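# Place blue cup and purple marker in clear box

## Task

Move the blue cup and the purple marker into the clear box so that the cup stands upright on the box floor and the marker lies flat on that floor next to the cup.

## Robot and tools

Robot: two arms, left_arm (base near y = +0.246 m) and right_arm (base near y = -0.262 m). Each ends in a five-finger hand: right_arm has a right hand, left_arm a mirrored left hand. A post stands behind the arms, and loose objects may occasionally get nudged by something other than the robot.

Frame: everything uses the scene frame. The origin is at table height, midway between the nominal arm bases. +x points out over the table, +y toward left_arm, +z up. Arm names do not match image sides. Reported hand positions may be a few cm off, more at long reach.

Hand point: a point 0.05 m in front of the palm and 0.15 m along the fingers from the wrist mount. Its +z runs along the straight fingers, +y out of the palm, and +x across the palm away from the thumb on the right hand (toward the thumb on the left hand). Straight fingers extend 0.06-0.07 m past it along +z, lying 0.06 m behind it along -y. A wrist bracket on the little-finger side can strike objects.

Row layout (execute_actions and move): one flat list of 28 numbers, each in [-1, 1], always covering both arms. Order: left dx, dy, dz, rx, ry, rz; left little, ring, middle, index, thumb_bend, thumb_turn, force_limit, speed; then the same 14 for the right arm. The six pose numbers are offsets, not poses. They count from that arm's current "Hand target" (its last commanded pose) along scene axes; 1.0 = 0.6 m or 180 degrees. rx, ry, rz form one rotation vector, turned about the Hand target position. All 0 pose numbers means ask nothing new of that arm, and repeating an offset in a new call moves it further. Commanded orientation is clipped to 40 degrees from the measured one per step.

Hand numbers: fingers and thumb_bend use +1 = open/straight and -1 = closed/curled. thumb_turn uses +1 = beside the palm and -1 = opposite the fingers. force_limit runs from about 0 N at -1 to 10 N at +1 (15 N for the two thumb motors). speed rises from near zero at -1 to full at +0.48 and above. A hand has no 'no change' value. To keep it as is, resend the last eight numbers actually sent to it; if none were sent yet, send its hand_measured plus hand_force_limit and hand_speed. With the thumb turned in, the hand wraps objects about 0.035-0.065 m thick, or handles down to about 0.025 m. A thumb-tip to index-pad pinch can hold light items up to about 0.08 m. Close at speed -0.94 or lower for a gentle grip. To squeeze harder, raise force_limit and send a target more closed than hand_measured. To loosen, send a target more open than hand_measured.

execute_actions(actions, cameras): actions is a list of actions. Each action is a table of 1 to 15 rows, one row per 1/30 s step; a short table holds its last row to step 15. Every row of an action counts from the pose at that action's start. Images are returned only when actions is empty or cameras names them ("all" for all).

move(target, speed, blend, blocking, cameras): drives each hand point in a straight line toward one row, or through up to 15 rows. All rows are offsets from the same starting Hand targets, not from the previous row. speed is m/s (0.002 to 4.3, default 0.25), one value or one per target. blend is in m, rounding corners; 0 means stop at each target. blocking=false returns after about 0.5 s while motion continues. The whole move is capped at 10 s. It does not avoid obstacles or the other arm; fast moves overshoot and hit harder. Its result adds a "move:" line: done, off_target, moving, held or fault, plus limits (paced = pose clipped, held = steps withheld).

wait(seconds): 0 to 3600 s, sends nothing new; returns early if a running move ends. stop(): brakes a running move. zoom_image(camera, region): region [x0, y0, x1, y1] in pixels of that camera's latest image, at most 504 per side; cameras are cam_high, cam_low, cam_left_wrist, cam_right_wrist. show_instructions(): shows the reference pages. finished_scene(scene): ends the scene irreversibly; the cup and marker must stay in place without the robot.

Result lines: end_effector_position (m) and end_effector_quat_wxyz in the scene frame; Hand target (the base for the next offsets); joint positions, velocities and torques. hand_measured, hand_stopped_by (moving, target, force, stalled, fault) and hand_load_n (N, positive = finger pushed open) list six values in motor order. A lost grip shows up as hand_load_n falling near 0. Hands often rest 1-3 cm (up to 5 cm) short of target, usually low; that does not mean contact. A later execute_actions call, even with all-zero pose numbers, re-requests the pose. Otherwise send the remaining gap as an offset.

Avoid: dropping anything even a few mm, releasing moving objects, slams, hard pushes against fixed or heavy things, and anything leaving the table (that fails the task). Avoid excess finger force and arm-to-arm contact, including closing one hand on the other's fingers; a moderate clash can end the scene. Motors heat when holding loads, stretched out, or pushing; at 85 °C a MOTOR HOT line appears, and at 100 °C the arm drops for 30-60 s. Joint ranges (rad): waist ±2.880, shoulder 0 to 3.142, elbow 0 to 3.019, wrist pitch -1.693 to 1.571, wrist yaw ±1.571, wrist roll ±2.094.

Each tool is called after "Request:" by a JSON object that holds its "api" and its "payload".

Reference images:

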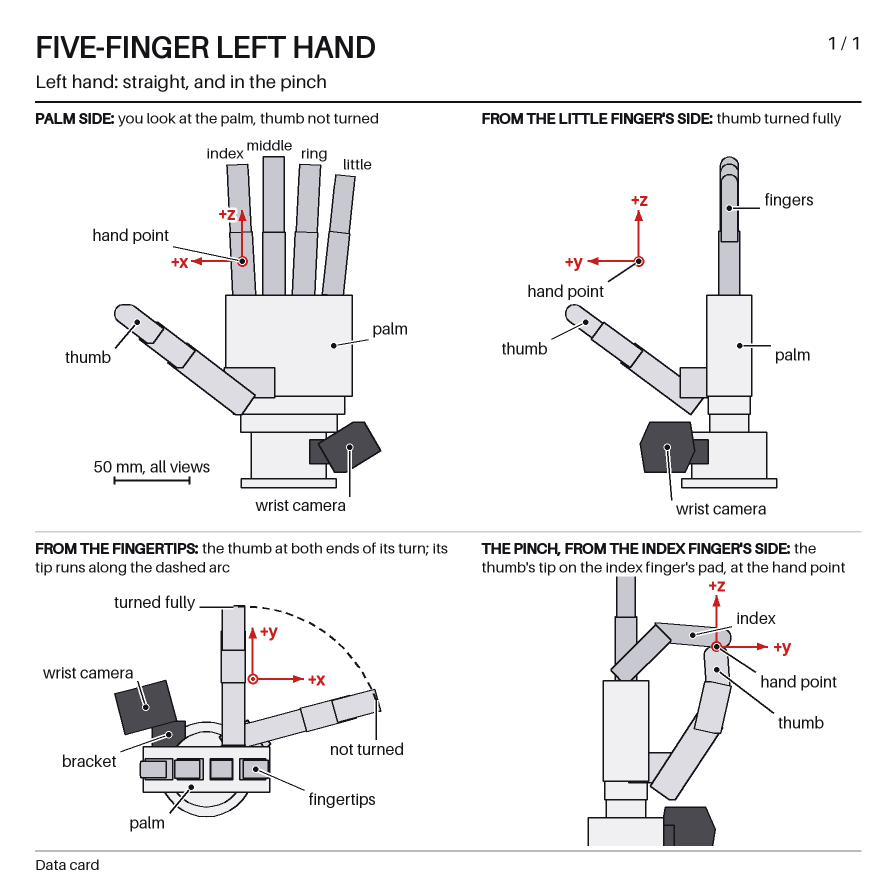

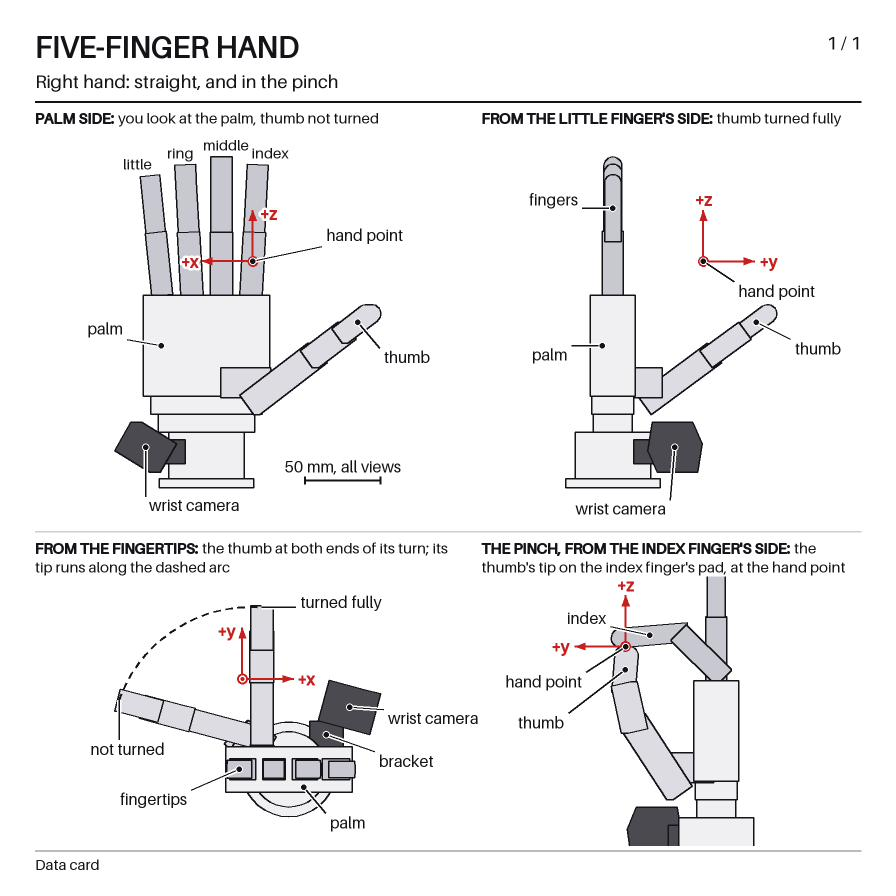

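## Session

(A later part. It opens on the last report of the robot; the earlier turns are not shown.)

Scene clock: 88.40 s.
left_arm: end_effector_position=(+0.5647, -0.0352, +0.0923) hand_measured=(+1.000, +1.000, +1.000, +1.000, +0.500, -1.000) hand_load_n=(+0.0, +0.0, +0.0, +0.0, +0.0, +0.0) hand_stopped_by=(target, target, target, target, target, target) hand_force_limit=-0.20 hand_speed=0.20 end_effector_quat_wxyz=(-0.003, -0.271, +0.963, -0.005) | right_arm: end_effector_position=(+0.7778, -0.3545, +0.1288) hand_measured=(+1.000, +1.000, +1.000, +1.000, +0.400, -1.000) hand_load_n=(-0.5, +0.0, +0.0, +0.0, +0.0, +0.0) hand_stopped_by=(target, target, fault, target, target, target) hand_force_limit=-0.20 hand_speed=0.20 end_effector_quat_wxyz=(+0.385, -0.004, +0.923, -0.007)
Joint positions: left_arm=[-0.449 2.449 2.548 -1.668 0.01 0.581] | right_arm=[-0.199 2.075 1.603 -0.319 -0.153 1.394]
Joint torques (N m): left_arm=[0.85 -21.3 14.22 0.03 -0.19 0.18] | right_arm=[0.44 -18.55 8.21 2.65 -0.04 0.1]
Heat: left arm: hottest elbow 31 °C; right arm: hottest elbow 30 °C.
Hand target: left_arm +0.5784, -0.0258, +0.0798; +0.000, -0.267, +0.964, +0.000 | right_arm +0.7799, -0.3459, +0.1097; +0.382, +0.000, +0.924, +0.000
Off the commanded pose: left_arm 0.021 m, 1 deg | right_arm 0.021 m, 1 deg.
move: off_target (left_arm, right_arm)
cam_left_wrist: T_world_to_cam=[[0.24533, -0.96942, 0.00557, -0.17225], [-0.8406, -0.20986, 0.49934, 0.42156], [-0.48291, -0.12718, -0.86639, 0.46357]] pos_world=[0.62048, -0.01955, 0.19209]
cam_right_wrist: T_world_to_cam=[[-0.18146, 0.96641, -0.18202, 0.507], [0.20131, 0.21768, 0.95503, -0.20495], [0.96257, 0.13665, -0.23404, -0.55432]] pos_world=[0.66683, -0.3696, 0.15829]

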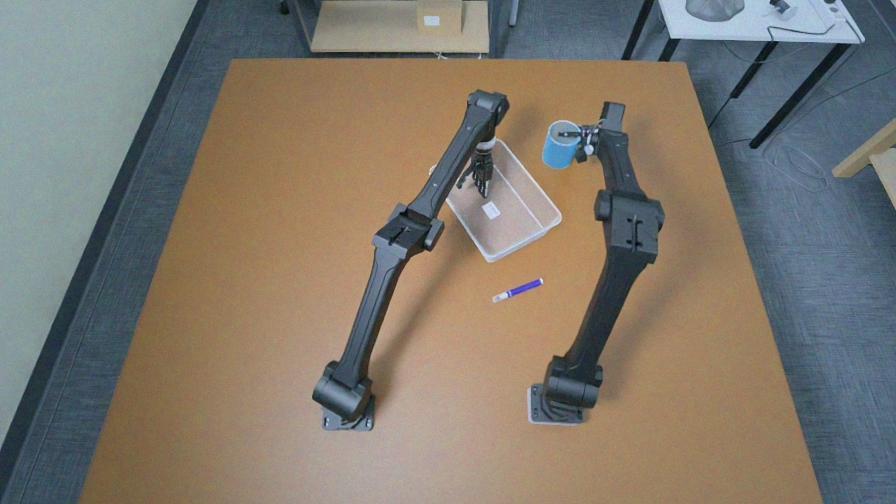

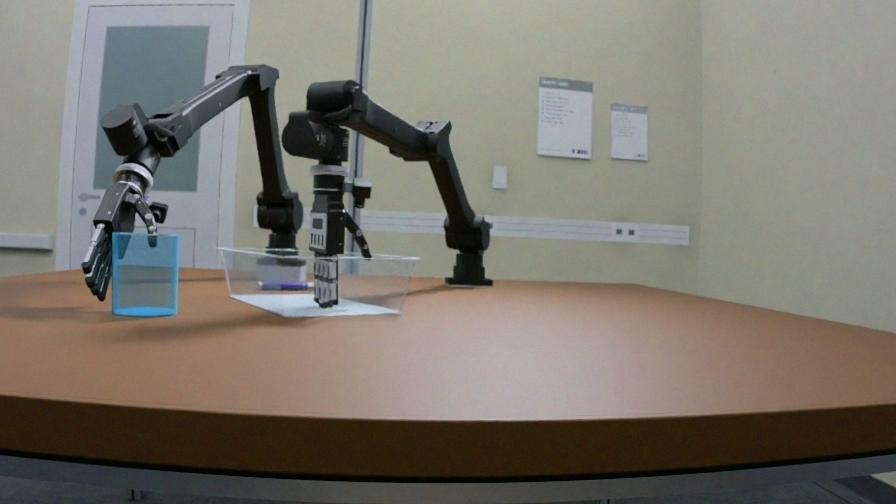

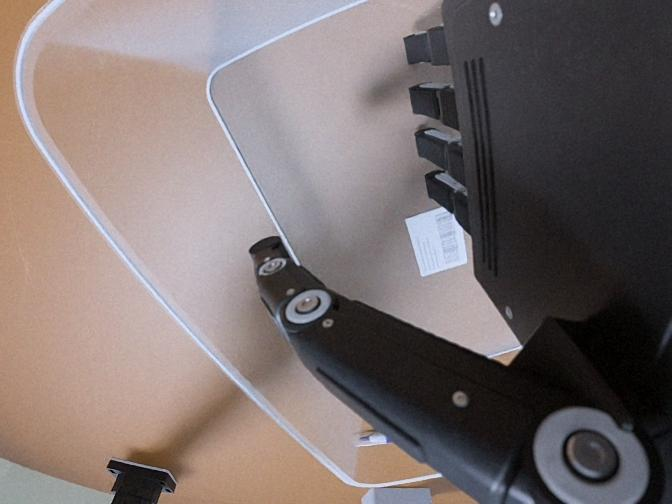

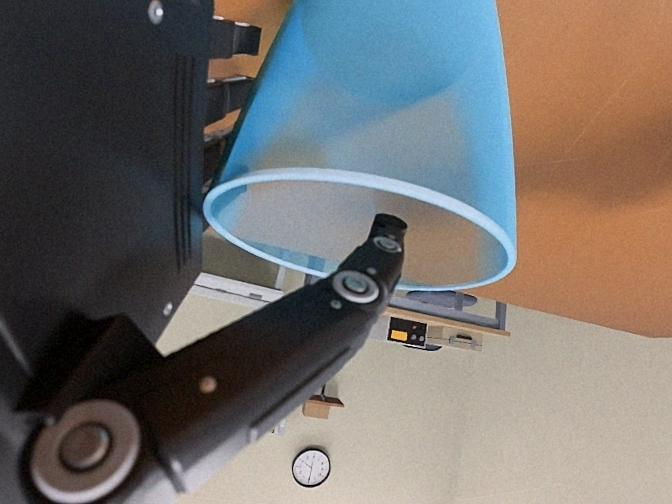

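Request:
{"api": "move", "payload": {"target": [[0,0,0.1,0,0,0,1,1,1,1,0.5,-1,-0.2,0.2,0,0,-0.015,0,0,0,1,1,1,1,0.4,-1,-0.2,0.2],[0,0,0.233,0,0,0,1,1,1,1,0.5,-1,-0.2,0.2,0,0.0158,-0.015,0,0,0,1,1,1,1,0.4,-1,-0.2,0.2]], "speed": 0.1, "cameras": ["cam_right_wrist","cam_high","cam_low"]}}

Request:
{"api": "zoom_image", "payload": {"camera": "cam_high", "region": [420, 100, 620, 320]}}

Request:
{"api": "zoom_image", "payload": {"camera": "cam_low", "region": [60, 200, 260, 350]}}

Scene clock: 101.43 s.
left_arm: end_effector_position=(+0.5667, -0.0341, +0.2053) hand_measured=(+1.000, +1.000, +1.000, +1.000, +0.500, -1.000) hand_load_n=(+0.0, +0.0, +0.0, +0.0, +0.0, +0.0) hand_stopped_by=(target, target, target, target, target, target) hand_force_limit=-0.20 hand_speed=0.20 end_effector_quat_wxyz=(+0.064, -0.269, +0.959, -0.061) | right_arm: end_effector_position=(+0.7781, -0.3471, +0.1169) hand_measured=(+1.000, +1.000, +1.000, +1.000, +0.400, -1.000) hand_load_n=(+0.0, +0.0, +0.0, +0.0, +0.0, -0.5) hand_stopped_by=(target, target, fault, target, target, target) hand_force_limit=-0.20 hand_speed=0.20 end_effector_quat_wxyz=(+0.384, -0.003, +0.923, -0.007)
Joint positions: left_arm=[-0.447 2.3 2.594 -1.688 0.009 0.584] | right_arm=[-0.188 2.087 1.59 -0.296 -0.146 1.403]
Joint torques (N m): left_arm=[0.62 -23.06 14.37 0.27 -0.15 0.18] | right_arm=[0.32 -18.2 8.01 2.82 0.02 0.05]
Heat: left arm: hottest elbow 31 °C; right arm: hottest elbow 29 °C.
Hand target: left_arm +0.5784, -0.0259, +0.2196; +0.000, -0.266, +0.964, +0.000 | right_arm +0.7799, -0.3365, +0.1008; +0.382, +0.000, +0.924, +0.000
Off the commanded pose: left_arm 0.020 m, 10 deg | right_arm 0.019 m, 1 deg.
joint sent to its limit (left arm) — joint 4 (wrist pitch), lower limit. The joint targets are off in orientation, not in position.
move: off_target (left_arm, right_arm)
cam_right_wrist: T_world_to_cam=[[-0.18125, 0.96685, -0.17986, 0.49751], [0.20456, 0.21596, 0.95474, -0.19831], [0.96193, 0.13625, -0.23692, -0.55772]] pos_world=[0.66722, -0.3622, 0.14668]
Images, in order (width x height): cam_high 896x504, cam_low 896x504, cam_right_wrist 672x504.

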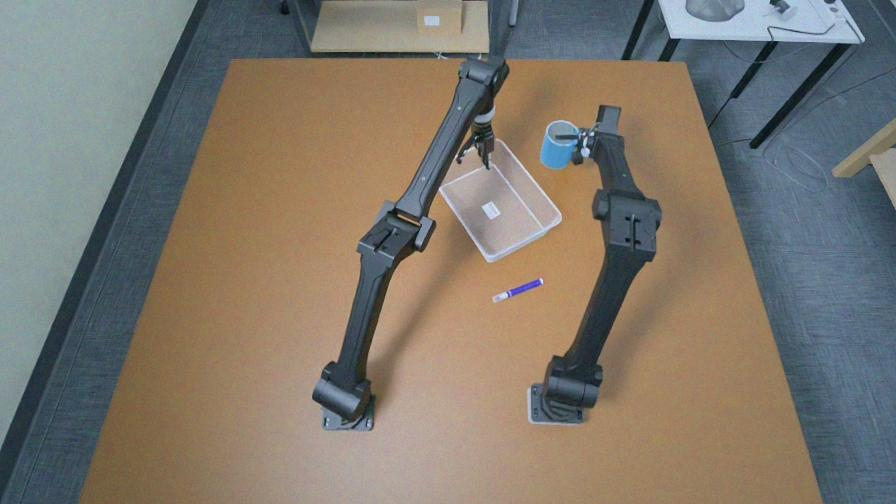

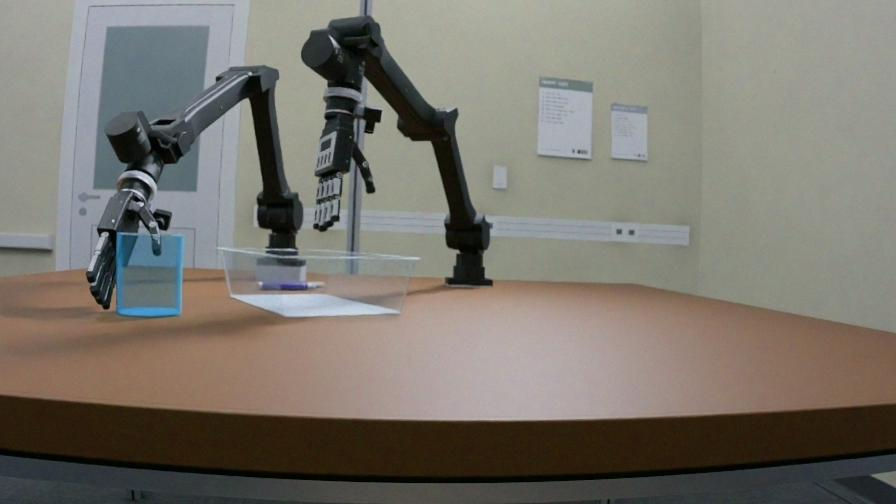

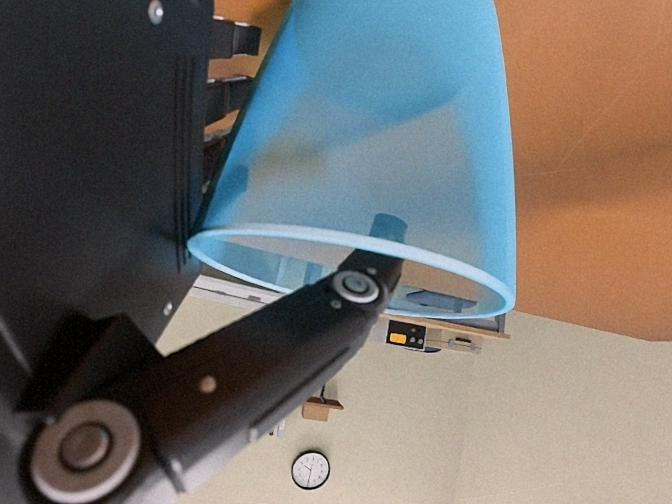

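Scaled by 2.291 from the camera's image (finer frame: 1280x720).

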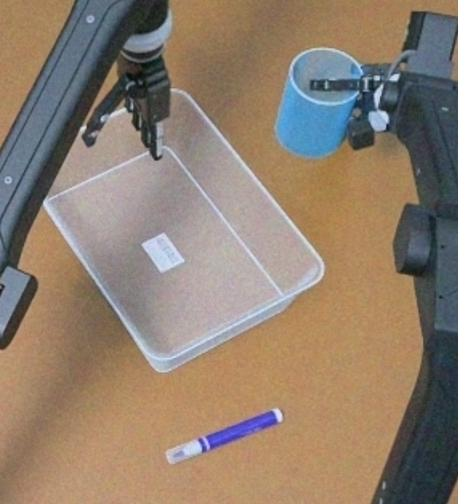

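Scaled by 2.520 from the camera's image (finer frame: 1280x720).

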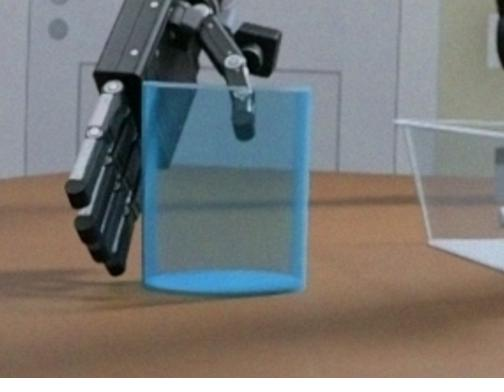

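Request:
{"api": "move", "payload": {"target": [0,0,0,0,0,0,1,1,1,1,0.5,-1,-0.2,0.2,0,0,0,0,0,0,1,1,1,1,-1,-1,-0.3,-0.85], "cameras": ["cam_right_wrist","cam_low"]}}

Request:
{"api": "zoom_image", "payload": {"camera": "cam_low", "region": [60, 200, 260, 350]}}

Scene clock: 110.73 s.
left_arm: end_effector_position=(+0.5667, -0.0341, +0.2053) hand_measured=(+1.000, +1.000, +1.000, +1.000, +0.500, -1.000) hand_load_n=(+0.0, +0.0, +0.0, +0.0, +0.0, +0.0) hand_stopped_by=(target, target, target, target, target, target) hand_force_limit=-0.20 hand_speed=0.20 end_effector_quat_wxyz=(+0.064, -0.269, +0.959, -0.061) | right_arm: end_effector_position=(+0.7781, -0.3468, +0.1169) hand_measured=(+1.000, +1.000, +1.000, +1.000, -0.652, -1.000) hand_load_n=(+0.0, +0.0, +0.0, +0.0, +2.0, +0.0) hand_stopped_by=(target, target, fault, target, moving, target) hand_force_limit=-0.30 hand_speed=-0.85 end_effector_quat_wxyz=(+0.384, -0.004, +0.923, -0.007)
Joint positions: left_arm=[-0.447 2.3 2.594 -1.688 0.009 0.584] | right_arm=[-0.187 2.087 1.59 -0.296 -0.146 1.403]
Joint torques (N m): left_arm=[0.62 -23.18 14.38 0.28 -0.15 0.17] | right_arm=[0.09 -19.08 8.1 2.81 0.02 0.01]
Heat: left arm: hottest elbow 32 °C; right arm: hottest elbow 29 °C.
Hand target: left_arm +0.5784, -0.0259, +0.2196; +0.000, -0.266, +0.964, +0.000 | right_arm +0.7799, -0.3365, +0.1008; +0.382, +0.000, +0.924, +0.000
Off the commanded pose: left_arm 0.020 m, 10 deg | right_arm 0.019 m, 1 deg.
joint sent to its limit (left arm) — joint 4 (wrist pitch), lower limit.
move: moving (right_arm; no rest 5 s after the move's start)
cam_right_wrist: T_world_to_cam=[[-0.18164, 0.96679, -0.17978, 0.49745], [0.20449, 0.21596, 0.95475, -0.19833], [0.96187, 0.13666, -0.23693, -0.55757]] pos_world=[0.66723, -0.3619, 0.14668]
Images, in order (width x height): cam_low 896x504, cam_right_wrist 672x504.

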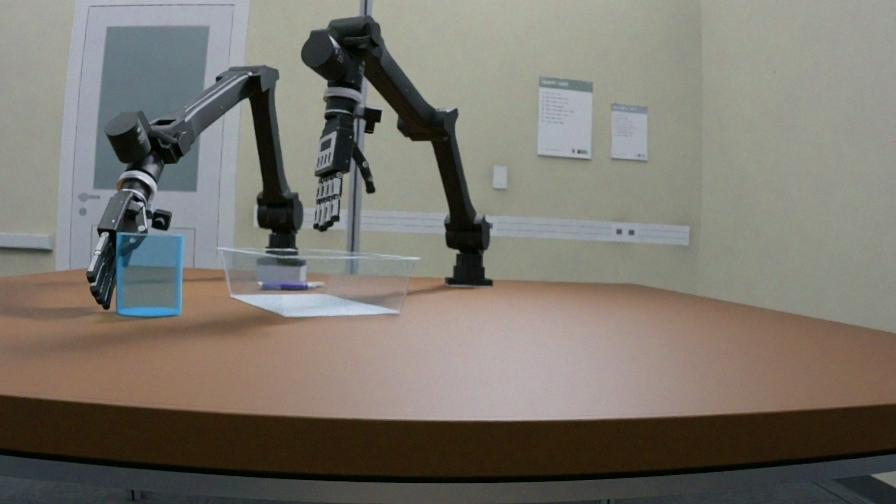

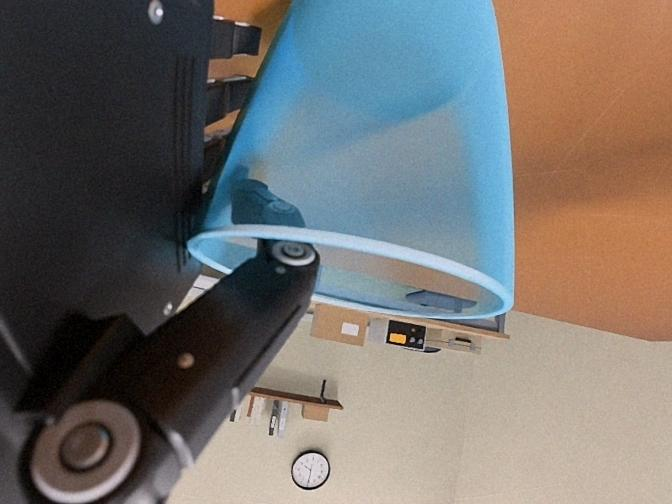

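Scaled by 2.520 from the camera's image (finer frame: 1280x720).

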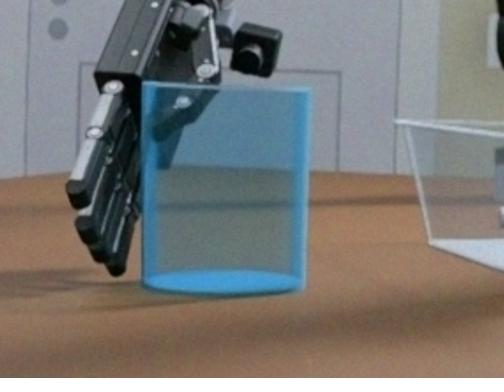

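Request:
{"api": "move", "payload": {"target": [[-0.38,-0.17,0.0,-0.2,0.052,-0.36,1,1,1,1,0.5,-1,-0.2,0.2,0,0,0,0,0,0,1,1,1,1,-1,-1,-0.3,-0.85],[-0.489,-0.215,-0.1,-0.2686,0.0701,-0.476,-1,-1,0.1,0.1,0.5,-1,-0.2,0.2,0,0,0,0,0,0,1,1,1,1,-1,-1,-0.3,-0.85]], "blend": [0.04,0], "cameras": ["all"]}}

Scene clock: 120.97 s.
left_arm: end_effector_position=(+0.2943, -0.1539, +0.1601) hand_measured=(-1.000, -1.000, +0.100, +0.100, +0.500, -1.000) hand_load_n=(+0.0, +0.0, +0.0, +0.0, +0.0, +0.5) hand_stopped_by=(target, target, target, target, target, target) hand_force_limit=-0.20 hand_speed=0.20 end_effector_quat_wxyz=(-0.172, +0.451, +0.811, -0.329) | right_arm: end_effector_position=(+0.7792, -0.3465, +0.1183) hand_measured=(+1.000, +1.000, +1.000, +1.000, -0.706, -1.000) hand_load_n=(+0.0, +0.0, +0.0, +0.0, +4.5, +0.5) hand_stopped_by=(target, target, fault, target, force, target) hand_force_limit=-0.30 hand_speed=-0.85 end_effector_quat_wxyz=(+0.386, +0.002, +0.923, -0.003)
Joint positions: left_arm=[-0.726 1.905 1.763 -1.679 0.727 1.963] | right_arm=[-0.187 2.087 1.59 -0.293 -0.149 1.417]
Joint torques (N m): left_arm=[-1.14 -18.2 9.06 -0.43 0.62 0.19] | right_arm=[0.26 -18.9 8.03 2.71 0.03 -0.02]
Heat: left arm: hottest elbow 32 °C; right arm: hottest shoulder 28 °C.
Hand target: left_arm +0.2850, -0.1548, +0.1596; -0.192, +0.461, +0.800, -0.332 | right_arm +0.7799, -0.3364, +0.1008; +0.382, +0.000, +0.924, +0.000
Off the commanded pose: left_arm 0.009 m, 3 deg | right_arm 0.020 m, 1 deg.
joint sent to its limit (left arm) — joint 4 (wrist pitch), lower limit. The joint targets still meet the commanded pose.
move: off_target (left_arm); target 2's new numbers were sent with left_arm's hand 0.010 m and 3 deg from that target
cam_left_wrist: T_world_to_cam=[[-0.75129, -0.10992, 0.65075, 0.10095], [0.00147, 0.98575, 0.1682, 0.12461], [-0.65997, 0.12732, -0.74042, 0.44775]] pos_world=[0.37116, -0.16875, 0.24487]
cam_right_wrist: T_world_to_cam=[[-0.17407, 0.97003, -0.16953, 0.49157], [0.20256, 0.20375, 0.95784, -0.20309], [0.96367, 0.1324, -0.23196, -0.56171]] pos_world=[0.66802, -0.36109, 0.14757]

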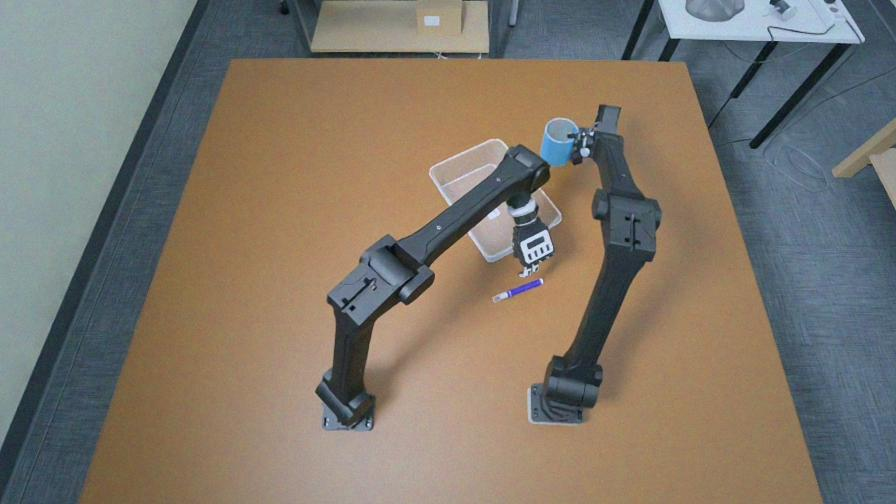

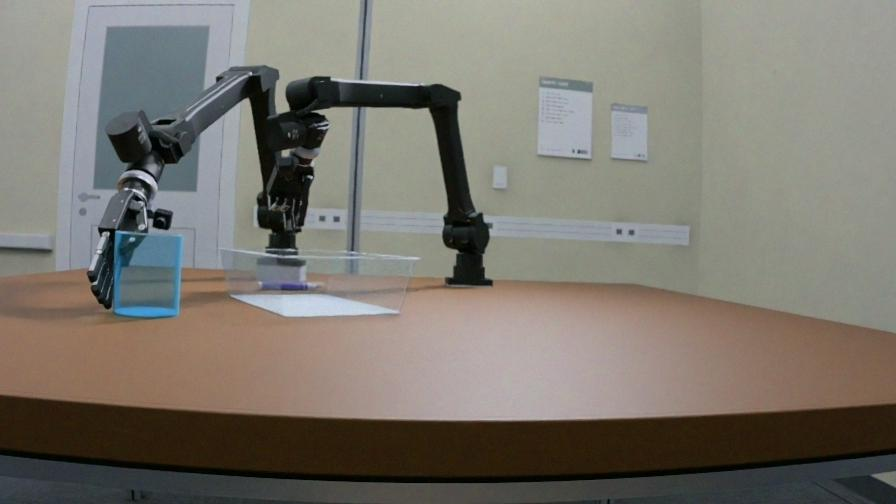

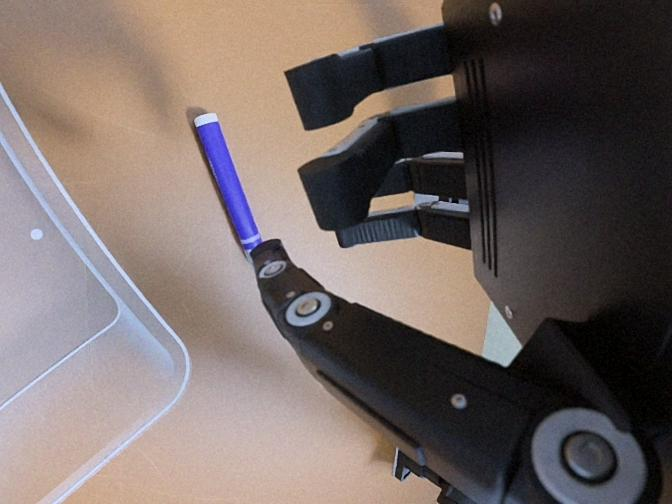

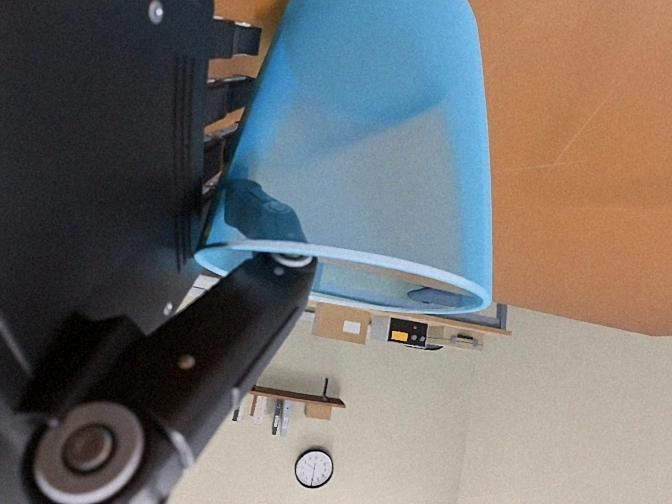

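Request:
{"api": "move", "payload": {"target": [-0.032,0,-0.167,0,0,0,-1,-1,0.1,0.1,0.5,-1,-0.2,0.2,0,0,0.09,0,0,0,1,1,1,1,-1,-1,-0.3,-0.85], "speed": 0.08, "cameras": ["all"]}}

Scene clock: 125.43 s.
left_arm: end_effector_position=(+0.2740, -0.1501, +0.0712) hand_measured=(-1.000, -1.000, +0.100, +0.100, +0.500, -1.000) hand_load_n=(+0.0, +0.0, +0.0, +0.0, +0.0, +0.0) hand_stopped_by=(target, target, target, target, target, target) hand_force_limit=-0.20 hand_speed=0.20 end_effector_quat_wxyz=(-0.182, +0.456, +0.807, -0.329) | right_arm: end_effector_position=(+0.7687, -0.3447, +0.1345) hand_measured=(+1.000, +1.000, +1.000, +1.000, -0.708, -1.000) hand_load_n=(+0.0, +0.0, +0.0, +0.0, +0.0, -0.5) hand_stopped_by=(target, target, fault, target, force, target) hand_force_limit=-0.30 hand_speed=-0.85 end_effector_quat_wxyz=(+0.370, +0.004, +0.929, -0.001)
Joint positions: left_arm=[-0.745 1.933 1.56 -1.461 0.733 1.963] | right_arm=[-0.187 2.047 1.59 -0.367 -0.146 1.417]
Joint torques (N m): left_arm=[-1.49 -15.97 8.66 0.35 0.65 0.1] | right_arm=[-0.15 -20.25 11.86 1.05 -0.01 -0.01]
Heat: left arm: hottest elbow 31 °C; right arm: hottest shoulder 28 °C.
Hand target: left_arm +0.2659, -0.1548, +0.0595; -0.192, +0.461, +0.800, -0.332 | right_arm +0.7799, -0.3365, +0.1547; +0.382, +0.000, +0.924, +0.000
Off the commanded pose: left_arm 0.015 m, 2 deg | right_arm 0.025 m, 2 deg.
move: off_target (left_arm, right_arm)
cam_left_wrist: T_world_to_cam=[[-0.74436, -0.09967, 0.66029, 0.14289], [0.02061, 0.9849, 0.1719, 0.13023], [-0.66746, 0.14157, -0.73107, 0.37155]] pos_world=[0.35167, -0.16662, 0.15489]
cam_right_wrist: T_world_to_cam=[[-0.17751, 0.97125, -0.1586, 0.49244], [0.23514, 0.19835, 0.95151, -0.24292], [0.95561, 0.13161, -0.26359, -0.53803]] pos_world=[0.65868, -0.35929, 0.16743]

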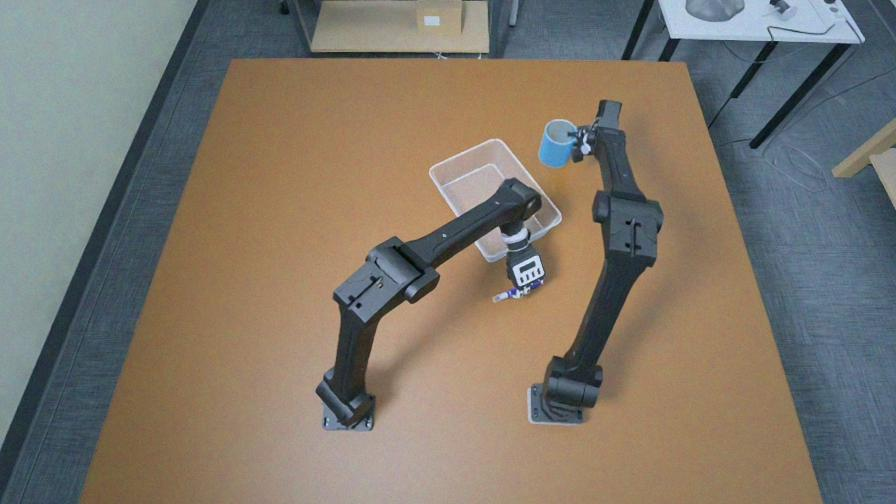

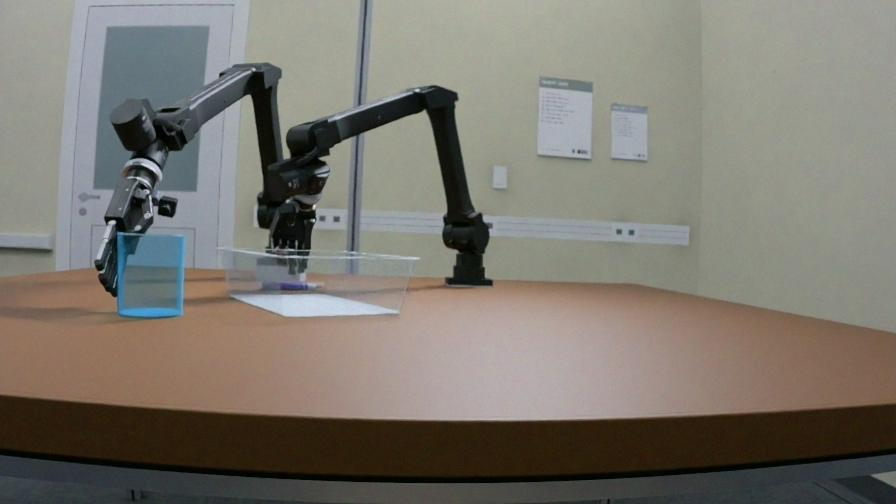

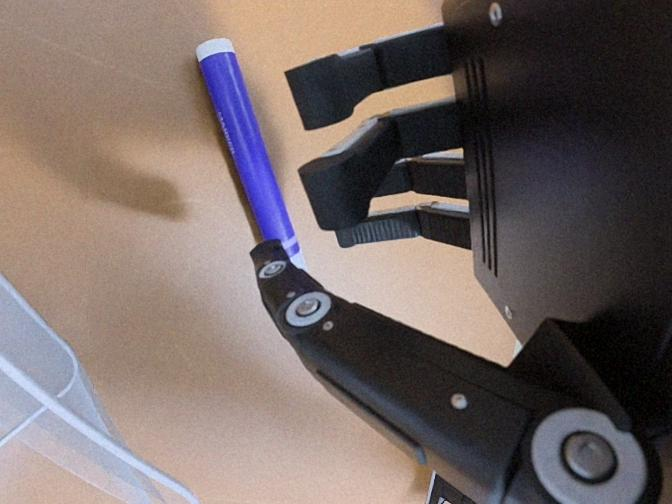

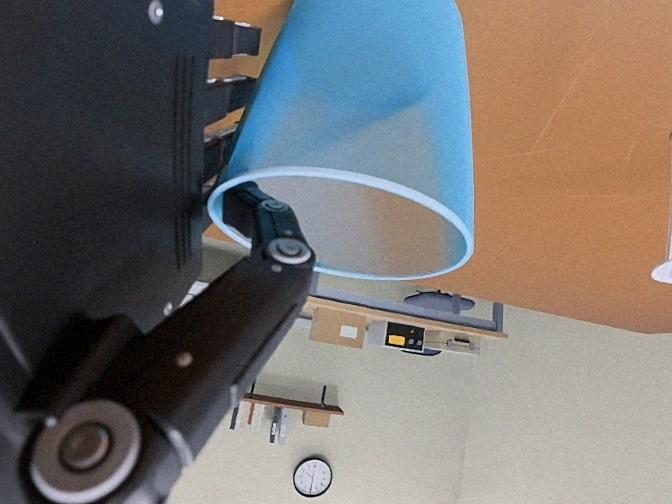

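Request:
{"api": "zoom_image", "payload": {"camera": "cam_low", "region": [60, 200, 260, 350]}}

Request:
{"api": "zoom_image", "payload": {"camera": "cam_right_wrist", "region": [150, 100, 400, 350]}}

Request:
{"api": "zoom_image", "payload": {"camera": "cam_high", "region": [500, 80, 660, 200]}}

Scaled by 2.520 from the camera's image (finer frame: 1280x720).

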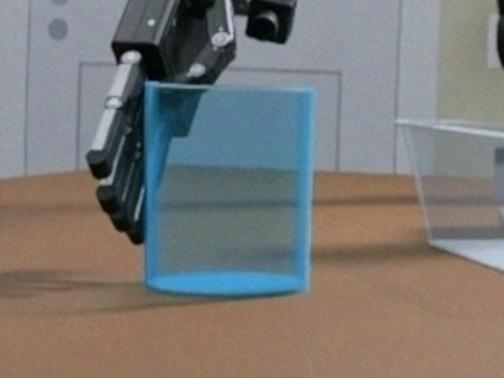

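Scaled by 2.016 from the camera's image (finer frame: 960x720).

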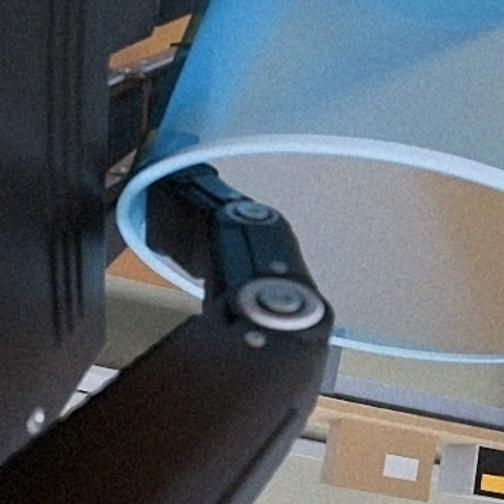

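Scaled by 3.150 from the camera's image (finer frame: 1280x720).

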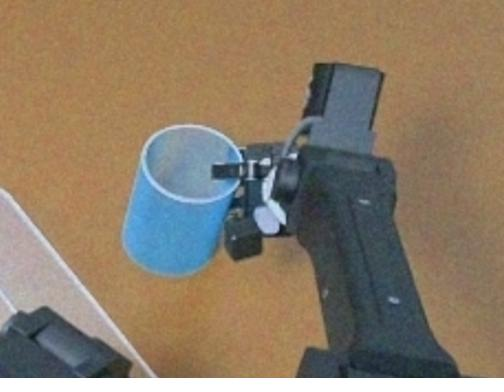

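Request:
{"api": "move", "payload": {"target": [[0,0,0,0,0,0,-1,-1,0.1,0.1,0.5,-1,-0.2,0.2,0,0,0,0,0,0,1,1,1,1,-0.2,-1,-0.3,-0.3],[-0.0067,-0.018,-0.068,0,0,0,-1,-1,0.1,0.1,0.5,-1,-0.2,0.2,0,0,-0.09,0,0,0,1,1,1,1,-0.2,-1,-0.3,-0.3]], "speed": 0.06, "cameras": ["all"]}}

Request:
{"api": "zoom_image", "payload": {"camera": "cam_low", "region": [60, 200, 260, 350]}}

Request:
{"api": "zoom_image", "payload": {"camera": "cam_left_wrist", "region": [150, 100, 450, 350]}}

Scene clock: 135.80 s.
left_arm: end_effector_position=(+0.2721, -0.1618, +0.0381) hand_measured=(-1.000, -1.000, +0.100, +0.100, +0.500, -1.000) hand_load_n=(+0.0, +0.0, -2.5, +0.0, +0.0, +0.0) hand_stopped_by=(target, target, target, target, target, target) hand_force_limit=-0.20 hand_speed=0.20 end_effector_quat_wxyz=(-0.177, +0.465, +0.801, -0.332) | right_arm: end_effector_position=(+0.7789, -0.3470, +0.1195) hand_measured=(+1.000, +1.000, +1.000, +1.000, -0.200, -1.000) hand_load_n=(+0.0, +0.0, +0.0, +0.0, +0.0, +0.0) hand_stopped_by=(target, target, fault, target, target, target) hand_force_limit=-0.30 hand_speed=-0.30 end_effector_quat_wxyz=(+0.385, +0.003, +0.923, -0.004)
Joint positions: left_arm=[-0.762 1.975 1.534 -1.375 0.739 1.963] | right_arm=[-0.187 2.084 1.59 -0.296 -0.146 1.417]
Joint torques (N m): left_arm=[-1.44 -15.33 8.01 0.61 0.6 -0.12] | right_arm=[-0.03 -17.9 8.02 2.71 -0.02 0.01]
Heat: left arm: hottest elbow 31 °C; right arm: hottest shoulder 28 °C.
Hand target: left_arm +0.2619, -0.1657, +0.0187; -0.192, +0.461, +0.800, -0.332 | right_arm +0.7799, -0.3365, +0.1006; +0.382, +0.000, +0.924, +0.000
Off the commanded pose: left_arm 0.022 m, 2 deg | right_arm 0.022 m, 1 deg.
move: off_target (left_arm, right_arm)
cam_left_wrist: T_world_to_cam=[[-0.75174, -0.07703, 0.65494, 0.16808], [0.03453, 0.98719, 0.15575, 0.14477], [-0.65855, 0.1397, -0.73945, 0.34537]] pos_world=[0.3488, -0.17821, 0.12276]
cam_right_wrist: T_world_to_cam=[[-0.17209, 0.97006, -0.17134, 0.49093], [0.20387, 0.20525, 0.95724, -0.20459], [0.96375, 0.1298, -0.23309, -0.56199]] pos_world=[0.66781, -0.3613, 0.14897]

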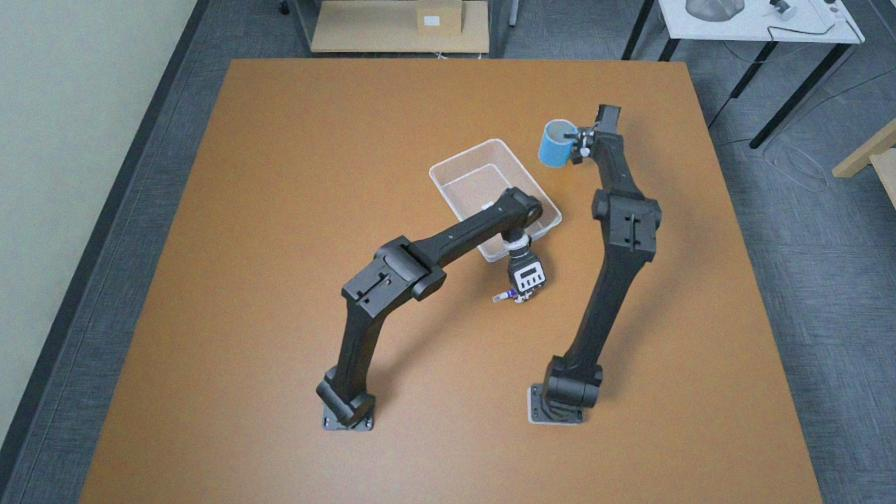

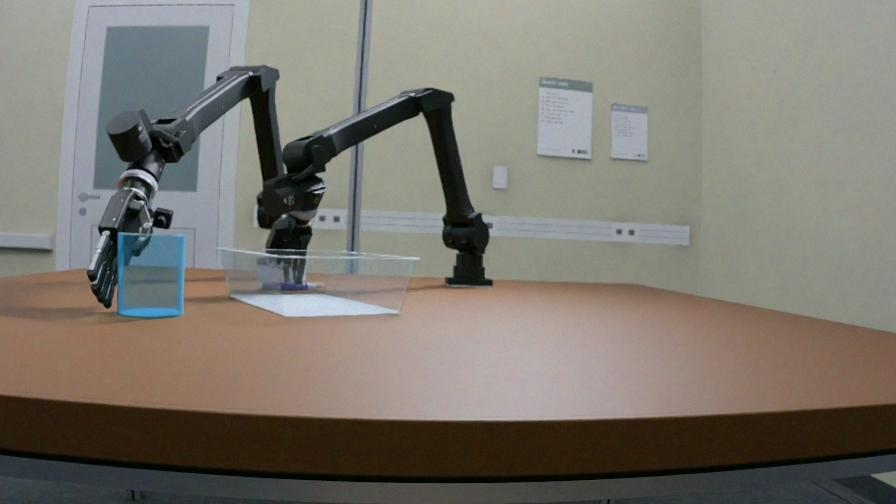

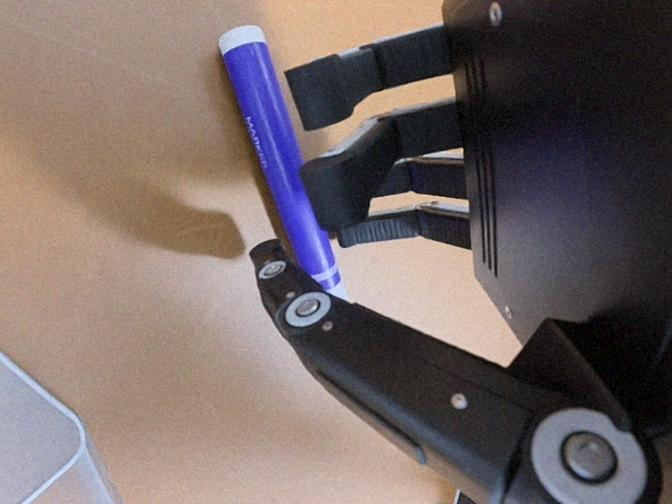

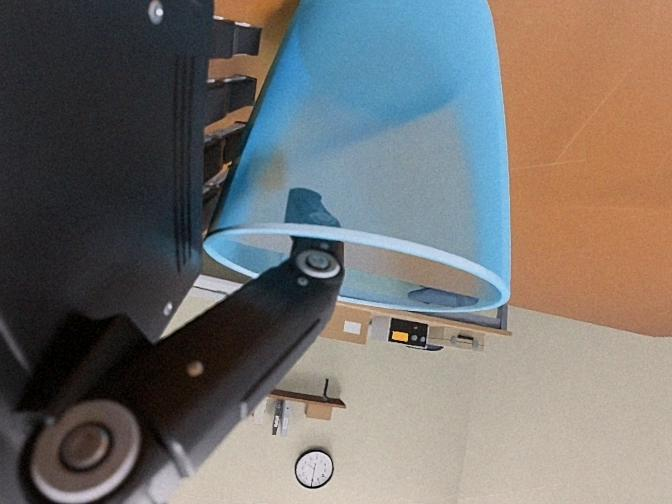

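Scaled by 2.520 from the camera's image (finer frame: 1280x720).

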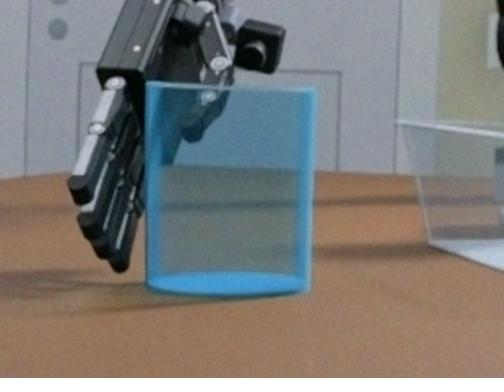

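Scaled by 1.680 from the camera's image (finer frame: 960x720).

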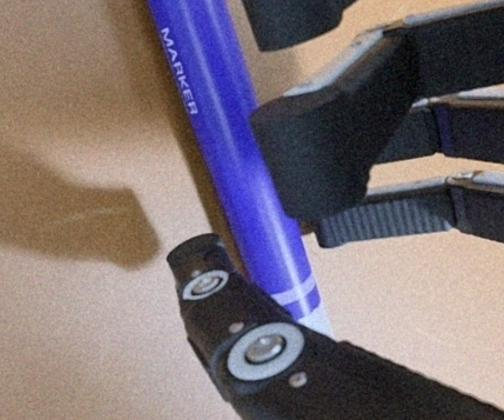

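Request:
{"api": "move", "payload": {"target": [[0,0,0.02,0,0,0,-1,-1,-0.3,-0.2,0.8,-1,-0.2,0.0,0,0,0,0,0,0,0.4,0.4,1,1,-0.2,-1,-0.75,-0.8],[-0.023,-0.015,0.02,0,0,0,-1,-1,-0.3,-0.2,0.8,-1,-0.2,0.0,0,0,0,0,0,0,0.4,0.4,1,1,-0.2,-1,-0.75,-0.8]], "speed": 0.06, "cameras": ["cam_left_wrist","cam_right_wrist","cam_low"]}}

Request:
{"api": "zoom_image", "payload": {"camera": "cam_low", "region": [60, 200, 260, 350]}}

Scene clock: 142.37 s.
left_arm: end_effector_position=(+0.2567, -0.1738, +0.0341) hand_measured=(-1.000, -1.000, -0.300, -0.200, +0.800, -1.000) hand_load_n=(+0.0, +0.0, +0.0, +0.0, +0.0, +0.0) hand_stopped_by=(target, target, target, target, target, target) hand_force_limit=-0.20 hand_speed=0.00 end_effector_quat_wxyz=(-0.182, +0.471, +0.798, -0.331) | right_arm: end_effector_position=(+0.7786, -0.3470, +0.1191) hand_measured=(+0.400, +0.466, +1.000, +1.000, -0.200, -1.000) hand_load_n=(+1.0, +0.0, +0.0, +0.0, +0.0, +0.0) hand_stopped_by=(target, force, fault, target, target, target) hand_force_limit=-0.75 hand_speed=-0.80 end_effector_quat_wxyz=(+0.385, -0.001, +0.923, -0.006)
Joint positions: left_arm=[-0.798 1.977 1.525 -1.354 0.745 1.939] | right_arm=[-0.187 2.084 1.59 -0.296 -0.144 1.41]
Joint torques (N m): left_arm=[-0.97 -17.73 8.2 0.42 0.64 -0.15] | right_arm=[0.09 -18.43 8.12 2.82 -0.07 0.01]
Heat: left arm: hottest elbow 30 °C; right arm: hottest shoulder 28 °C.
Hand target: left_arm +0.2480, -0.1747, +0.0306; -0.192, +0.461, +0.800, -0.332 | right_arm +0.7799, -0.3365, +0.1006; +0.382, +0.000, +0.924, +0.000
Off the commanded pose: left_arm 0.009 m, 2 deg | right_arm 0.021 m, 1 deg.
move: done
cam_left_wrist: T_world_to_cam=[[-0.74947, -0.06662, 0.65867, 0.15923], [0.05153, 0.98603, 0.15836, 0.15308], [-0.66003, 0.15263, -0.73557, 0.33646]] pos_world=[0.33352, -0.19169, 0.11837]
cam_right_wrist: T_world_to_cam=[[-0.17636, 0.96817, -0.1776, 0.49432], [0.20324, 0.21236, 0.95582, -0.20097], [0.96312, 0.13248, -0.23422, -0.56016]] pos_world=[0.66752, -0.3617, 0.14868]
Images, in order (width x height): cam_low 896x504, cam_left_wrist 672x504, cam_right_wrist 672x504.

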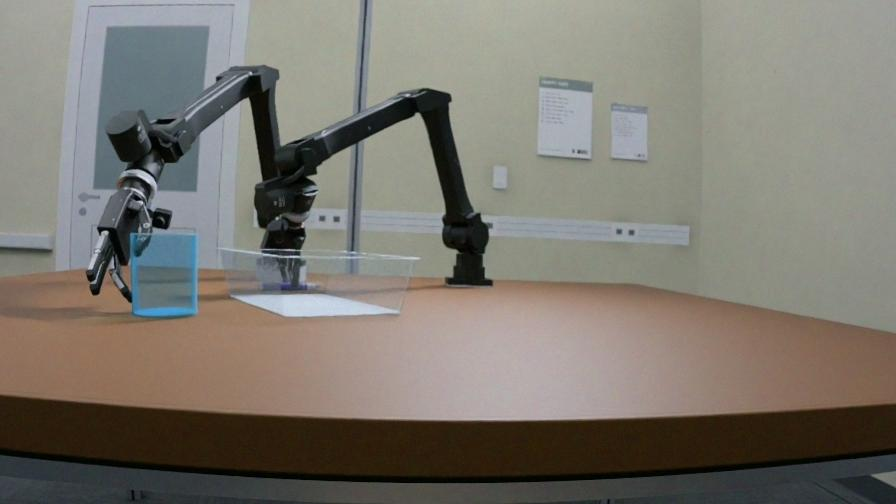

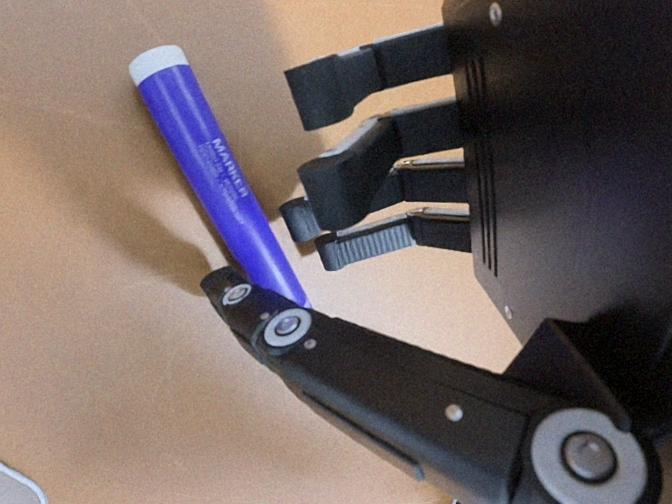

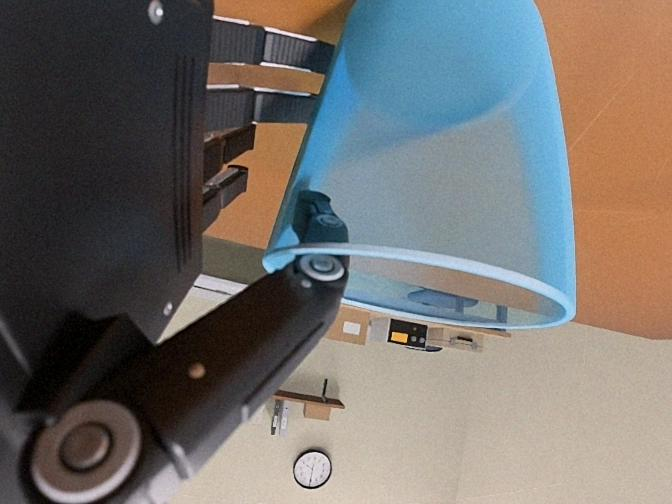

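Scaled by 2.520 from the camera's image (finer frame: 1280x720).

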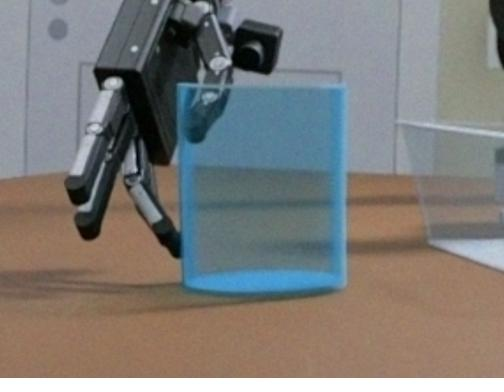

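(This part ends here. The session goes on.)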